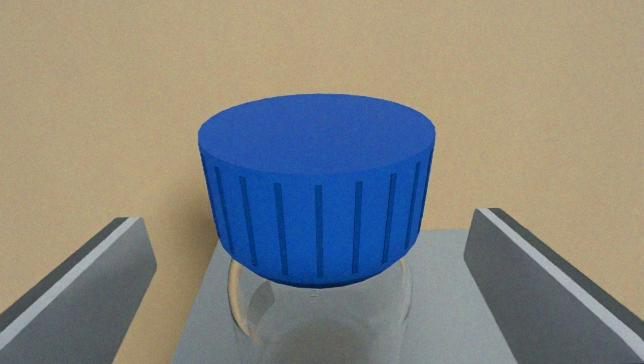

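Call:
move(target={"side": "left", "x": 0.372, "y": 0.460, "z": 1.409, "quat_wxyz": [0.5, 0.5, -0.5, -0.5]}, min_time_s=0.4, cameras=[])

Call:
move(joints={"left_gripper_m": 0.03}, cameras=["left_wrist_camera"])

Call:
move(target={"side": "left", "x": 0.372, "y": 0.460, "z": 1.440, "quat_wxyz": [0.5, 0.5, -0.5, -0.5]}, min_time_s=0.6, cameras=["head_camera"])

Scene clock: 110.33 s.
Joint torques (N m): left_arm=[-17.24 -6.69 13.2 4.2 -0.43 0.27 0.5] | right_arm=[-9.32 -15.12 -9.63 -4.47 0.84 -0.44 -0.03]
External joint torques (N m): left_arm=[-0.19 1.11 1.58 0.74 -0.27 -0.17 0.49] | right_arm=[1.05 -1.26 0.84 0.48 -0.1 0.22 -0.03]
Wrist force (N): left_arm=[1.3 -5.3 1.1] | right_arm=[3.2 5.4 0.3]
Wrist torque (N m): left_arm=[0.22 0.15 -0.14] | right_arm=[-0.38 0.01 -0.03]
Wrist force, peak (N): left_arm=[1.3 -5.5 1.2] | right_arm=[3.9 5.1 0.5]
move: done
base_odometry: x=+3.737 y=-0.528 heading=-0.039
lidar_m: 0.47 0.49 0.68 1.38 2.16 3.09 5.37 2.97 2.37 1.81 0.67 0.49
base_status: not commanded
joint_positions: torso_squat_rad=+0.350 torso_shift_rad=+0.000 torso_pitch_rad=+0.000 torso_yaw_rad=+0.000 left_shoulder_pitch_rad=+1.667 left_shoulder_roll_rad=+2.220 left_shoulder_yaw_rad=+1.680 left_elbow_rad=-1.398 left_forearm_roll_rad=+0.102 left_wrist_pitch_rad=+0.126 left_hand_roll_rad=+0.217 left_gripper_m=+0.100 right_shoulder_pitch_rad=+0.054 right_shoulder_roll_rad=-1.095 right_shoulder_yaw_rad=+0.046 right_elbow_rad=-2.114 right_forearm_roll_rad=+0.168 right_wrist_pitch_rad=+0.509 right_hand_roll_rad=+0.333 right_gripper_m=+0.100 head_pan_rad=+0.500 head_tilt_rad=+0.300
joint_status: all done
wheel_motors_off: 0
motor_effort: left_wheel=+8(9) right_wheel=-7(8)
chest: x=-0.2280 y=-0.0002 z=+1.2475 quat_wxyz=(+1.000, +0.000, +0.000, +0.000) (m; base frame)
left_hand: x=+0.3712 y=+0.4599 z=+1.4088 quat_wxyz=(+0.502, +0.499, -0.499, -0.501) (m; base frame)
left_hand_status: reached (checked arc, planned for 0.4 s): 1 mm and 0.3 deg off.
right_hand: x=+0.2609 y=-0.3708 z=+1.2250 quat_wxyz=(+0.500, -0.500, -0.500, +0.500) (m; base frame)
pictures: none
No camera images: "cameras" was empty.

Scene clock: 111.63 s.
Joint torques (N m): left_arm=[-17.12 -6.99 12.92 4.33 -0.55 0.31 0.53] | right_arm=[-8.64 -15.13 -9.86 -4.47 0.75 -0.4 -0.31]
External joint torques (N m): left_arm=[-0.07 0.81 1.3 0.86 -0.39 -0.12 0.51] | right_arm=[1.72 -1.27 0.6 0.48 -0.19 0.25 -0.3]
Wrist force (N): left_arm=[1.7 -5.0 1.4] | right_arm=[2.9 5.1 1.0]
Wrist torque (N m): left_arm=[0.22 0.13 -0.13] | right_arm=[-0.30 0.01 -0.03]
Wrist force, peak (N): left_arm=[1.5 -6.1 0.7] | right_arm=[3.6 5.5 1.4]
move: off_target
base_odometry: x=+3.737 y=-0.528 heading=-0.039
lidar_m: 0.47 0.49 0.67 1.38 2.16 3.09 5.37 2.97 2.37 1.81 0.67 0.49
base_status: not commanded
joint_positions: torso_squat_rad=+0.350 torso_shift_rad=+0.000 torso_pitch_rad=+0.000 torso_yaw_rad=+0.000 left_shoulder_pitch_rad=+1.667 left_shoulder_roll_rad=+2.220 left_shoulder_yaw_rad=+1.680 left_elbow_rad=-1.398 left_forearm_roll_rad=+0.102 left_wrist_pitch_rad=+0.126 left_hand_roll_rad=+0.217 left_gripper_m=+0.055 right_shoulder_pitch_rad=+0.054 right_shoulder_roll_rad=-1.095 right_shoulder_yaw_rad=+0.046 right_elbow_rad=-2.114 right_forearm_roll_rad=+0.168 right_wrist_pitch_rad=+0.509 right_hand_roll_rad=+0.333 right_gripper_m=+0.100 head_pan_rad=+0.500 head_tilt_rad=+0.300
joint_status: left_gripper_m off_target (ended at +0.055, target +0.030)
wheel_motors_off: 0
motor_effort: left_wheel=+8(9) right_wheel=-8(8)
chest: x=-0.2280 y=-0.0002 z=+1.2475 quat_wxyz=(+1.000, +0.000, +0.000, +0.000) (m; base frame)
left_hand: x=+0.3712 y=+0.4599 z=+1.4088 quat_wxyz=(+0.502, +0.499, -0.499, -0.501) (m; base frame)
right_hand: x=+0.2609 y=-0.3708 z=+1.2250 quat_wxyz=(+0.500, -0.500, -0.500, +0.500) (m; base frame)
pictures: left_wrist_camera
camera_calibration:
left_wrist_camera: T_world_to_cam=[[-0.0343774, -0.9994, -0.00433245, 0.477429], [-0.470554, 0.0200103, -0.882144, 1.43551], [0.881701, -0.0282872, -0.470959, 0.42348], [0, 0, 0, 1]] pos_world=[0.318515, 0.460396, 1.46784]

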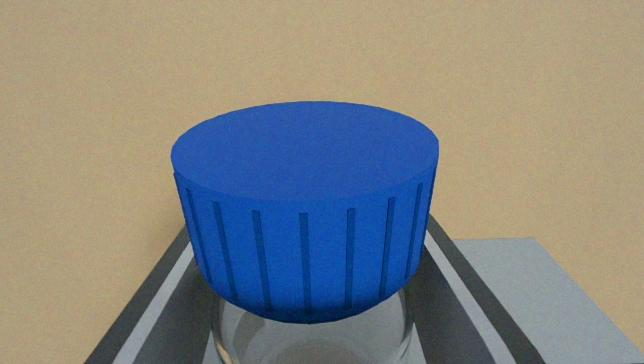

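Scene clock: 112.57 s.
Joint torques (N m): left_arm=[-18.23 -3.69 11.08 4.91 -0.35 0.24 0.16] | right_arm=[-9.5 -15.28 -9.68 -4.44 0.75 -0.75 0.09]
External joint torques (N m): left_arm=[-1.15 0.06 -0.1 0.73 -0.28 -0.03 0.15] | right_arm=[0.87 -1.42 0.79 0.51 -0.18 -0.1 0.1]
Wrist force (N): left_arm=[1.1 -6.7 1.1] | right_arm=[2.8 5.3 1.0]
Wrist torque (N m): left_arm=[0.16 0.14 -0.04] | right_arm=[-0.36 0.03 -0.06]
Wrist force, peak (N): left_arm=[0.7 -8.0 1.0] | right_arm=[3.9 4.9 0.7]
move: done
base_odometry: x=+3.737 y=-0.528 heading=-0.039
lidar_m: 0.47 0.49 0.67 1.38 2.15 3.10 5.37 2.97 2.37 1.81 0.67 0.49
base_status: not commanded
joint_positions: torso_squat_rad=+0.350 torso_shift_rad=+0.000 torso_pitch_rad=+0.000 torso_yaw_rad=+0.000 left_shoulder_pitch_rad=+1.419 left_shoulder_roll_rad=+2.226 left_shoulder_yaw_rad=+1.444 left_elbow_rad=-1.349 left_forearm_roll_rad=+0.254 left_wrist_pitch_rad=+0.086 left_hand_roll_rad=+0.135 left_gripper_m=+0.055 right_shoulder_pitch_rad=+0.054 right_shoulder_roll_rad=-1.095 right_shoulder_yaw_rad=+0.046 right_elbow_rad=-2.114 right_forearm_roll_rad=+0.168 right_wrist_pitch_rad=+0.509 right_hand_roll_rad=+0.333 right_gripper_m=+0.100 head_pan_rad=+0.500 head_tilt_rad=+0.300
joint_status: all done
wheel_motors_off: 0
motor_effort: left_wheel=+9(9) right_wheel=-6(8)
chest: x=-0.2280 y=-0.0002 z=+1.2475 quat_wxyz=(+1.000, +0.000, +0.000, +0.000) (m; base frame)
left_hand: x=+0.3718 y=+0.4602 z=+1.4403 quat_wxyz=(+0.498, +0.502, -0.502, -0.498) (m; base frame)
left_hand_status: reached (checked arc, planned for 0.6 s): 0 mm and 0.5 deg off.
right_hand: x=+0.2609 y=-0.3708 z=+1.2250 quat_wxyz=(+0.500, -0.500, -0.500, +0.500) (m; base frame)
pictures: head_camera
camera_calibration:
head_camera: T_world_to_cam=[[0.45349, -0.890978, 0.0224759, 0.0653891], [-0.221432, -0.13706, -0.965496, 1.4104], [0.863316, 0.432866, -0.259446, 0.496677], [0, 0, 0, 1]] pos_world=[-0.146137, 0.0365745, 1.48912]

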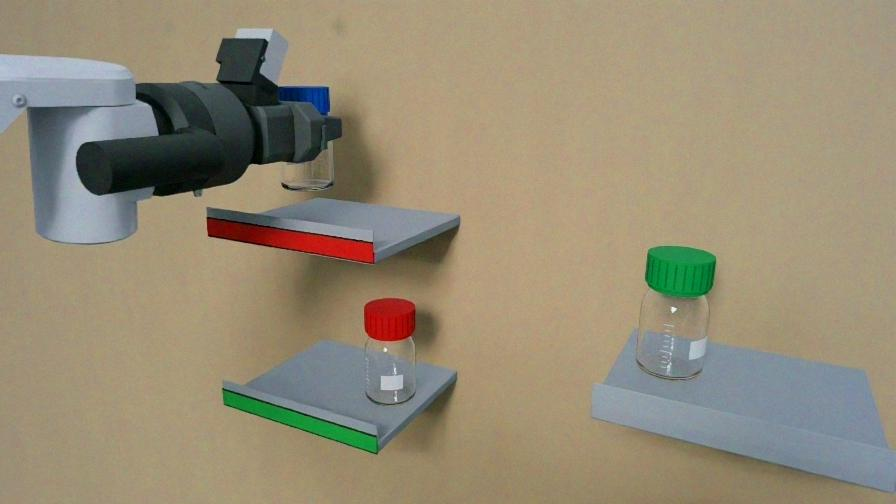

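Call:
move(target={"side": "left", "x": 0.22, "y": 0.44, "z": 1.440, "quat_wxyz": [0.5, 0.5, -0.5, -0.5]}, min_time_s=1.0, cameras=[])

Call:
move(target={"side": "left", "x": 0.2, "y": 0.2, "z": 1.38, "quat_wxyz": [0.5, 0.5, -0.5, -0.5]}, min_time_s=1.0, cameras=[])

Call:
move(target={"side": "left", "x": 0.21, "y": -0.02, "z": 1.345, "quat_wxyz": [0.5, 0.5, -0.5, -0.5]}, min_time_s=1.0, cameras=["head_camera", "left_wrist_camera"])

Scene clock: 116.03 s.
Joint torques (N m): left_arm=[-8.31 0.36 12.51 3.86 -0.64 -0.34 0.35] | right_arm=[-8.98 -15.18 -9.8 -4.57 0.84 -0.62 -0.05]
External joint torques (N m): left_arm=[-0.72 1.2 1.2 -0.05 -0.22 -0.13 0.33] | right_arm=[1.38 -1.32 0.66 0.38 -0.09 0.03 -0.04]
Wrist force (N): left_arm=[1.1 -6.6 1.3] | right_arm=[3.0 4.4 1.2]
Wrist torque (N m): left_arm=[0.18 0.12 -0.02] | right_arm=[-0.26 0.05 -0.05]
Wrist force, peak (N): left_arm=[0.5 -7.7 1.8] | right_arm=[3.1 5.9 1.3]
move: done
base_odometry: x=+3.737 y=-0.528 heading=-0.039
lidar_m: 0.46 0.48 0.67 1.38 2.16 3.10 5.37 2.98 2.37 1.81 0.67 0.49
base_status: not commanded
joint_positions: torso_squat_rad=+0.350 torso_shift_rad=+0.000 torso_pitch_rad=+0.000 torso_yaw_rad=+0.000 left_shoulder_pitch_rad=+1.450 left_shoulder_roll_rad=+1.675 left_shoulder_yaw_rad=+1.578 left_elbow_rad=-2.055 left_forearm_roll_rad=+0.470 left_wrist_pitch_rad=+0.270 left_hand_roll_rad=-0.103 left_gripper_m=+0.055 right_shoulder_pitch_rad=+0.054 right_shoulder_roll_rad=-1.095 right_shoulder_yaw_rad=+0.046 right_elbow_rad=-2.114 right_forearm_roll_rad=+0.168 right_wrist_pitch_rad=+0.509 right_hand_roll_rad=+0.333 right_gripper_m=+0.100 head_pan_rad=+0.500 head_tilt_rad=+0.300
joint_status: all done
wheel_motors_off: 0
motor_effort: left_wheel=+8(9) right_wheel=-7(8)
chest: x=-0.2280 y=-0.0002 z=+1.2475 quat_wxyz=(+1.000, +0.000, +0.000, +0.000) (m; base frame)
left_hand: x=+0.2200 y=+0.4400 z=+1.4398 quat_wxyz=(+0.498, +0.502, -0.502, -0.498) (m; base frame)
left_hand_status: reached (checked arc, planned for 1.0 s): 0 mm and 0.4 deg off.
right_hand: x=+0.2609 y=-0.3708 z=+1.2250 quat_wxyz=(+0.500, -0.500, -0.500, +0.500) (m; base frame)
pictures: none
No camera images: "cameras" was empty.

Scene clock: 117.57 s.
Joint torques (N m): left_arm=[-12.93 -3.13 9.65 4.2 -2.1 0.39 0.11] | right_arm=[-9.09 -15.2 -9.97 -4.65 1.03 -0.73 -0.04]
External joint torques (N m): left_arm=[-0.91 -0.32 1.12 0.42 -0.18 -0.18 0.1] | right_arm=[1.27 -1.35 0.49 0.3 0.1 -0.08 -0.03]
Wrist force (N): left_arm=[1.2 -6.6 1.4] | right_arm=[3.0 4.6 0.3]
Wrist torque (N m): left_arm=[0.17 0.15 -0.17] | right_arm=[-0.31 0.07 -0.01]
Wrist force, peak (N): left_arm=[-1.2 -7.8 1.4] | right_arm=[3.5 5.8 1.2]
move: done
base_odometry: x=+3.737 y=-0.528 heading=-0.039
lidar_m: 0.47 0.49 0.67 1.38 2.15 3.09 5.37 2.97 2.37 1.81 0.67 0.49
base_status: not commanded
joint_positions: torso_squat_rad=+0.350 torso_shift_rad=+0.000 torso_pitch_rad=+0.000 torso_yaw_rad=+0.000 left_shoulder_pitch_rad=+1.343 left_shoulder_roll_rad=+2.292 left_shoulder_yaw_rad=+1.622 left_elbow_rad=-2.591 left_forearm_roll_rad=+0.280 left_wrist_pitch_rad=+1.402 left_hand_roll_rad=+0.283 left_gripper_m=+0.055 right_shoulder_pitch_rad=+0.054 right_shoulder_roll_rad=-1.095 right_shoulder_yaw_rad=+0.046 right_elbow_rad=-2.114 right_forearm_roll_rad=+0.168 right_wrist_pitch_rad=+0.509 right_hand_roll_rad=+0.333 right_gripper_m=+0.100 head_pan_rad=+0.500 head_tilt_rad=+0.300
joint_status: all done
wheel_motors_off: 0
motor_effort: left_wheel=+9(9) right_wheel=-7(9)
chest: x=-0.2280 y=-0.0002 z=+1.2475 quat_wxyz=(+1.000, +0.000, +0.000, +0.000) (m; base frame)
left_hand: x=+0.1999 y=+0.1999 z=+1.3798 quat_wxyz=(+0.500, +0.500, -0.500, -0.501) (m; base frame)
left_hand_status: reached (checked arc, planned for 1.0 s): 0 mm and 0.1 deg off.
right_hand: x=+0.2610 y=-0.3708 z=+1.2250 quat_wxyz=(+0.500, -0.500, -0.500, +0.500) (m; base frame)
pictures: none
No camera images: "cameras" was empty.

Scene clock: 118.97 s.
Joint torques (N m): left_arm=[-17.38 -9.04 7.49 4.74 -1.99 0.87 0.17] | right_arm=[-8.94 -15.65 -10.16 -4.35 0.99 -0.55 -0.02]
External joint torques (N m): left_arm=[-1.2 -0.78 -1.4 0.73 -0.17 -0.03 0.15] | right_arm=[1.42 -1.8 0.3 0.6 0.05 0.11 -0.02]
Wrist force (N): left_arm=[1.1 -6.8 1.0] | right_arm=[2.9 4.4 1.0]
Wrist torque (N m): left_arm=[0.21 0.13 -0.16] | right_arm=[-0.25 0.08 -0.07]
Wrist force, peak (N): left_arm=[0.5 -8.3 1.5] | right_arm=[3.6 5.2 1.0]
move: short
base_odometry: x=+3.737 y=-0.528 heading=-0.039
lidar_m: 0.47 0.49 0.68 1.38 2.17 3.10 5.37 2.97 2.37 1.81 0.67 0.49
base_status: not commanded
joint_positions: torso_squat_rad=+0.350 torso_shift_rad=+0.000 torso_pitch_rad=+0.000 torso_yaw_rad=+0.000 left_shoulder_pitch_rad=+1.124 left_shoulder_roll_rad=+3.141 left_shoulder_yaw_rad=+1.571 left_elbow_rad=-2.188 left_forearm_roll_rad=+0.454 left_wrist_pitch_rad=+1.686 left_hand_roll_rad=+0.467 left_gripper_m=+0.055 right_shoulder_pitch_rad=+0.054 right_shoulder_roll_rad=-1.095 right_shoulder_yaw_rad=+0.046 right_elbow_rad=-2.114 right_forearm_roll_rad=+0.168 right_wrist_pitch_rad=+0.509 right_hand_roll_rad=+0.333 right_gripper_m=+0.100 head_pan_rad=+0.500 head_tilt_rad=+0.300
joint_status: all done
wheel_motors_off: 0
motor_effort: left_wheel=+9(9) right_wheel=-6(9)
chest: x=-0.2280 y=-0.0003 z=+1.2475 quat_wxyz=(+1.000, +0.000, +0.000, +0.000) (m; base frame)
left_hand: x=+0.2099 y=-0.0196 z=+1.3454 quat_wxyz=(+0.483, +0.457, -0.515, -0.541) (m; base frame)
left_hand_status: short (checked arc, as near as the solve gets, planned for 1.1 s): 1 mm and 7.3 deg off. The place is met; only the turn is off.
right_hand: x=+0.2609 y=-0.3708 z=+1.2250 quat_wxyz=(+0.500, -0.500, -0.500, +0.500) (m; base frame)
pictures: head_camera, left_wrist_camera
camera_calibration:
head_camera: T_world_to_cam=[[0.453492, -0.890977, 0.0224746, 0.0653459], [-0.221515, -0.137101, -0.965471, 1.41037], [0.863294, 0.432855, -0.259539, 0.496726], [0, 0, 0, 1]] pos_world=[-0.146036, 0.0365747, 1.48912]
left_wrist_camera: T_world_to_cam=[[-0.151755, -0.988418, -0.000162022, 0.011617], [-0.505281, 0.0777184, -0.859448, 1.29116], [0.849506, -0.130344, -0.511223, 0.581164], [0, 0, 0, 1]] pos_world=[0.160461, -0.0131136, 1.40679]

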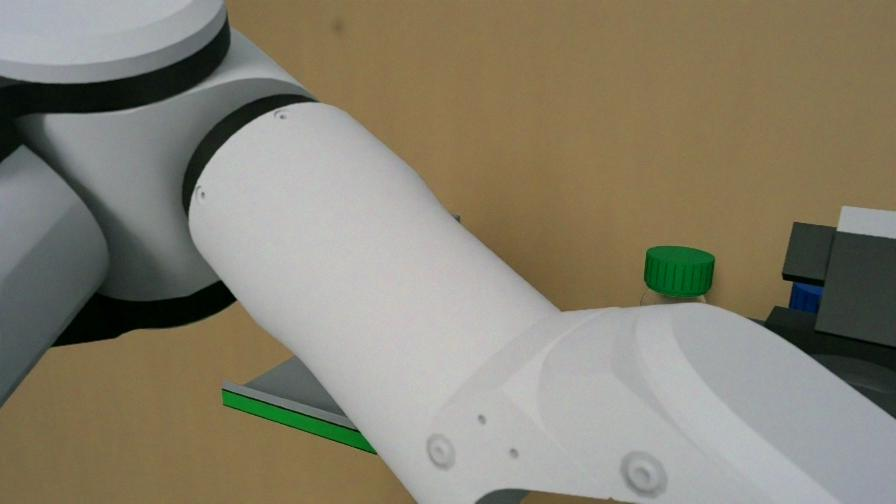

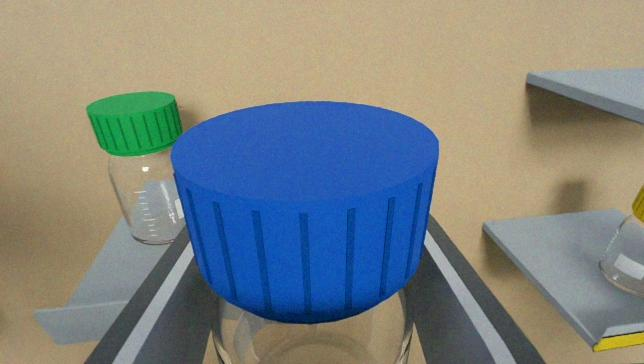

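Call:
move(target={"side": "left", "x": 0.29, "y": -0.02, "z": 1.348, "quat_wxyz": [0.5, 0.5, -0.5, -0.5]}, min_time_s=1.2, cameras=["left_wrist_camera"])

Call:
move(target={"side": "left", "x": 0.355, "y": -0.02, "z": 1.345, "quat_wxyz": [0.5, 0.5, -0.5, -0.5]}, min_time_s=1.2, cameras=["head_camera", "left_wrist_camera"])

Scene clock: 122.43 s.
Joint torques (N m): left_arm=[-20.57 -8.91 8.72 4.91 -2.27 0.75 0.26] | right_arm=[-8.91 -15.09 -9.75 -4.38 0.85 -0.58 -0.26]
External joint torques (N m): left_arm=[-1.39 -0.19 -1.4 0.92 -0.38 0.07 0.25] | right_arm=[1.46 -1.24 0.71 0.57 -0.08 0.08 -0.25]
Wrist force (N): left_arm=[1.2 -6.8 0.9] | right_arm=[3.0 4.9 0.3]
Wrist torque (N m): left_arm=[0.22 0.15 -0.03] | right_arm=[-0.27 0.08 -0.05]
Wrist force, peak (N): left_arm=[1.1 -7.1 0.9] | right_arm=[3.0 6.0 0.6]
move: short
base_odometry: x=+3.737 y=-0.528 heading=-0.039
lidar_m: 0.46 0.49 0.67 1.38 2.17 3.09 5.37 2.97 2.37 1.81 0.67 0.48
base_status: not commanded
joint_positions: torso_squat_rad=+0.350 torso_shift_rad=+0.000 torso_pitch_rad=+0.000 torso_yaw_rad=+0.000 left_shoulder_pitch_rad=+1.238 left_shoulder_roll_rad=+3.141 left_shoulder_yaw_rad=+1.571 left_elbow_rad=-1.902 left_forearm_roll_rad=+0.328 left_wrist_pitch_rad=+1.433 left_hand_roll_rad=+0.344 left_gripper_m=+0.055 right_shoulder_pitch_rad=+0.054 right_shoulder_roll_rad=-1.095 right_shoulder_yaw_rad=+0.046 right_elbow_rad=-2.114 right_forearm_roll_rad=+0.168 right_wrist_pitch_rad=+0.509 right_hand_roll_rad=+0.333 right_gripper_m=+0.100 head_pan_rad=+0.500 head_tilt_rad=+0.300
joint_status: all done
wheel_motors_off: 0
motor_effort: left_wheel=+9(9) right_wheel=-7(8)
chest: x=-0.2280 y=-0.0003 z=+1.2475 quat_wxyz=(+1.000, +0.000, +0.000, +0.000) (m; base frame)
left_hand: x=+0.2898 y=-0.0195 z=+1.3483 quat_wxyz=(+0.479, +0.461, -0.519, -0.537) (m; base frame)
left_hand_status: short (checked arc, as near as the solve gets, planned for 1.2 s): 1 mm and 6.9 deg off. The place is met; only the turn is off.
right_hand: x=+0.2609 y=-0.3708 z=+1.2250 quat_wxyz=(+0.500, -0.500, -0.500, +0.500) (m; base frame)
pictures: left_wrist_camera
camera_calibration:
left_wrist_camera: T_world_to_cam=[[-0.150616, -0.988591, -0.00144122, 0.0252239], [-0.492612, 0.076315, -0.866897, 1.3404], [0.857116, -0.129858, -0.498486, 0.49546], [0, 0, 0, 1]] pos_world=[0.23943, -0.0130172, 1.40901]

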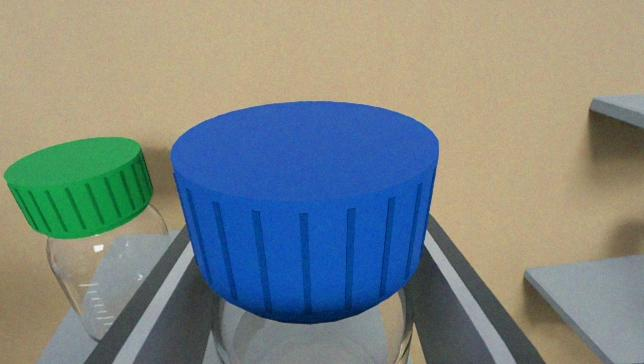

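Scene clock: 123.97 s.
Joint torques (N m): left_arm=[-22.97 -9.22 9.55 4.78 -2.07 0.67 -0.02] | right_arm=[-9.27 -15.33 -9.61 -4.37 1.09 -0.83 -0.23]
External joint torques (N m): left_arm=[-1.4 -0.16 -1.11 0.79 -0.35 0.11 -0.04] | right_arm=[1.09 -1.48 0.85 0.58 0.16 -0.17 -0.22]
Wrist force (N): left_arm=[1.0 -6.8 0.8] | right_arm=[3.9 4.4 0.8]
Wrist torque (N m): left_arm=[0.19 0.12 -0.04] | right_arm=[-0.24 0.16 -0.03]
Wrist force, peak (N): left_arm=[1.3 -7.1 1.3] | right_arm=[3.4 5.9 0.1]
move: short
base_odometry: x=+3.737 y=-0.528 heading=-0.039
lidar_m: 0.47 0.48 0.68 1.38 2.16 3.09 5.38 2.96 2.37 1.81 0.66 0.49
base_status: not commanded
joint_positions: torso_squat_rad=+0.350 torso_shift_rad=+0.000 torso_pitch_rad=+0.000 torso_yaw_rad=+0.000 left_shoulder_pitch_rad=+1.314 left_shoulder_roll_rad=+3.141 left_shoulder_yaw_rad=+1.571 left_elbow_rad=-1.648 left_forearm_roll_rad=+0.258 left_wrist_pitch_rad=+1.106 left_hand_roll_rad=+0.282 left_gripper_m=+0.055 right_shoulder_pitch_rad=+0.054 right_shoulder_roll_rad=-1.095 right_shoulder_yaw_rad=+0.046 right_elbow_rad=-2.114 right_forearm_roll_rad=+0.168 right_wrist_pitch_rad=+0.509 right_hand_roll_rad=+0.333 right_gripper_m=+0.100 head_pan_rad=+0.500 head_tilt_rad=+0.300
joint_status: all done
wheel_motors_off: 0
motor_effort: left_wheel=+9(9) right_wheel=-8(8)
chest: x=-0.2280 y=-0.0003 z=+1.2475 quat_wxyz=(+1.000, +0.000, +0.000, +0.000) (m; base frame)
left_hand: x=+0.3546 y=-0.0195 z=+1.3454 quat_wxyz=(+0.461, +0.437, -0.534, -0.558) (m; base frame)
left_hand_status: short (checked arc, as near as the solve gets, planned for 1.2 s): 1 mm and 11.5 deg off. The place is met; only the turn is off.
right_hand: x=+0.2609 y=-0.3708 z=+1.2250 quat_wxyz=(+0.500, -0.500, -0.500, +0.500) (m; base frame)
pictures: head_camera, left_wrist_camera
camera_calibration:
head_camera: T_world_to_cam=[[0.453492, -0.890977, 0.0224746, 0.0653459], [-0.221515, -0.137101, -0.965471, 1.41037], [0.863294, 0.432855, -0.259539, 0.496726], [0, 0, 0, 1]] pos_world=[-0.146036, 0.0365747, 1.48912]
left_wrist_camera: T_world_to_cam=[[-0.229345, -0.973344, 0.00170694, 0.0590537], [-0.495945, 0.115348, -0.860659, 1.36332], [0.83752, -0.198234, -0.50918, 0.458462], [0, 0, 0, 1]] pos_world=[0.305706, -0.00889428, 1.40669]

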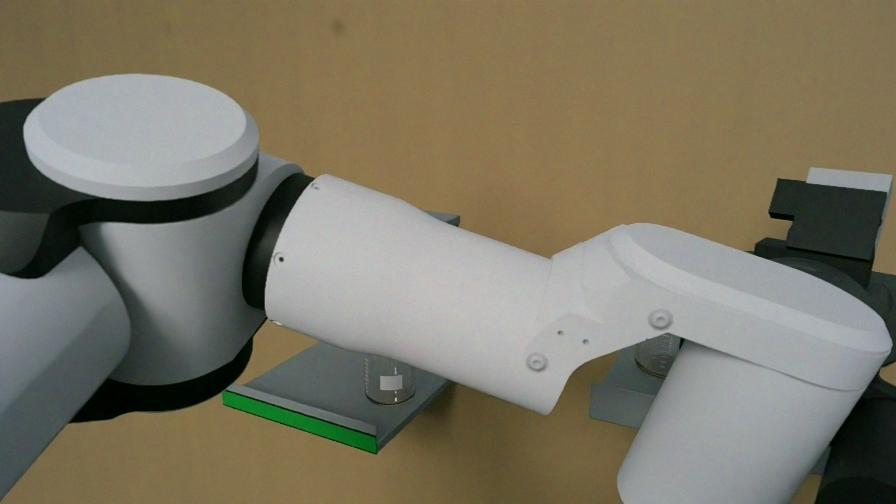

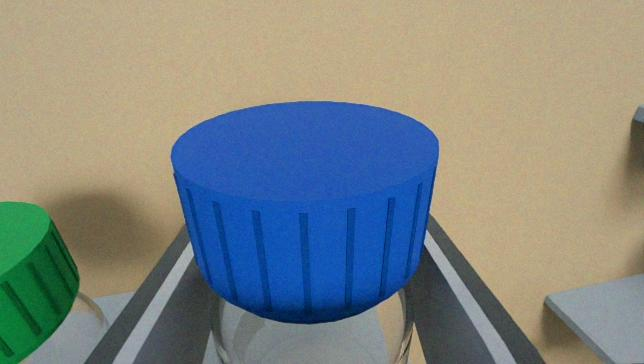

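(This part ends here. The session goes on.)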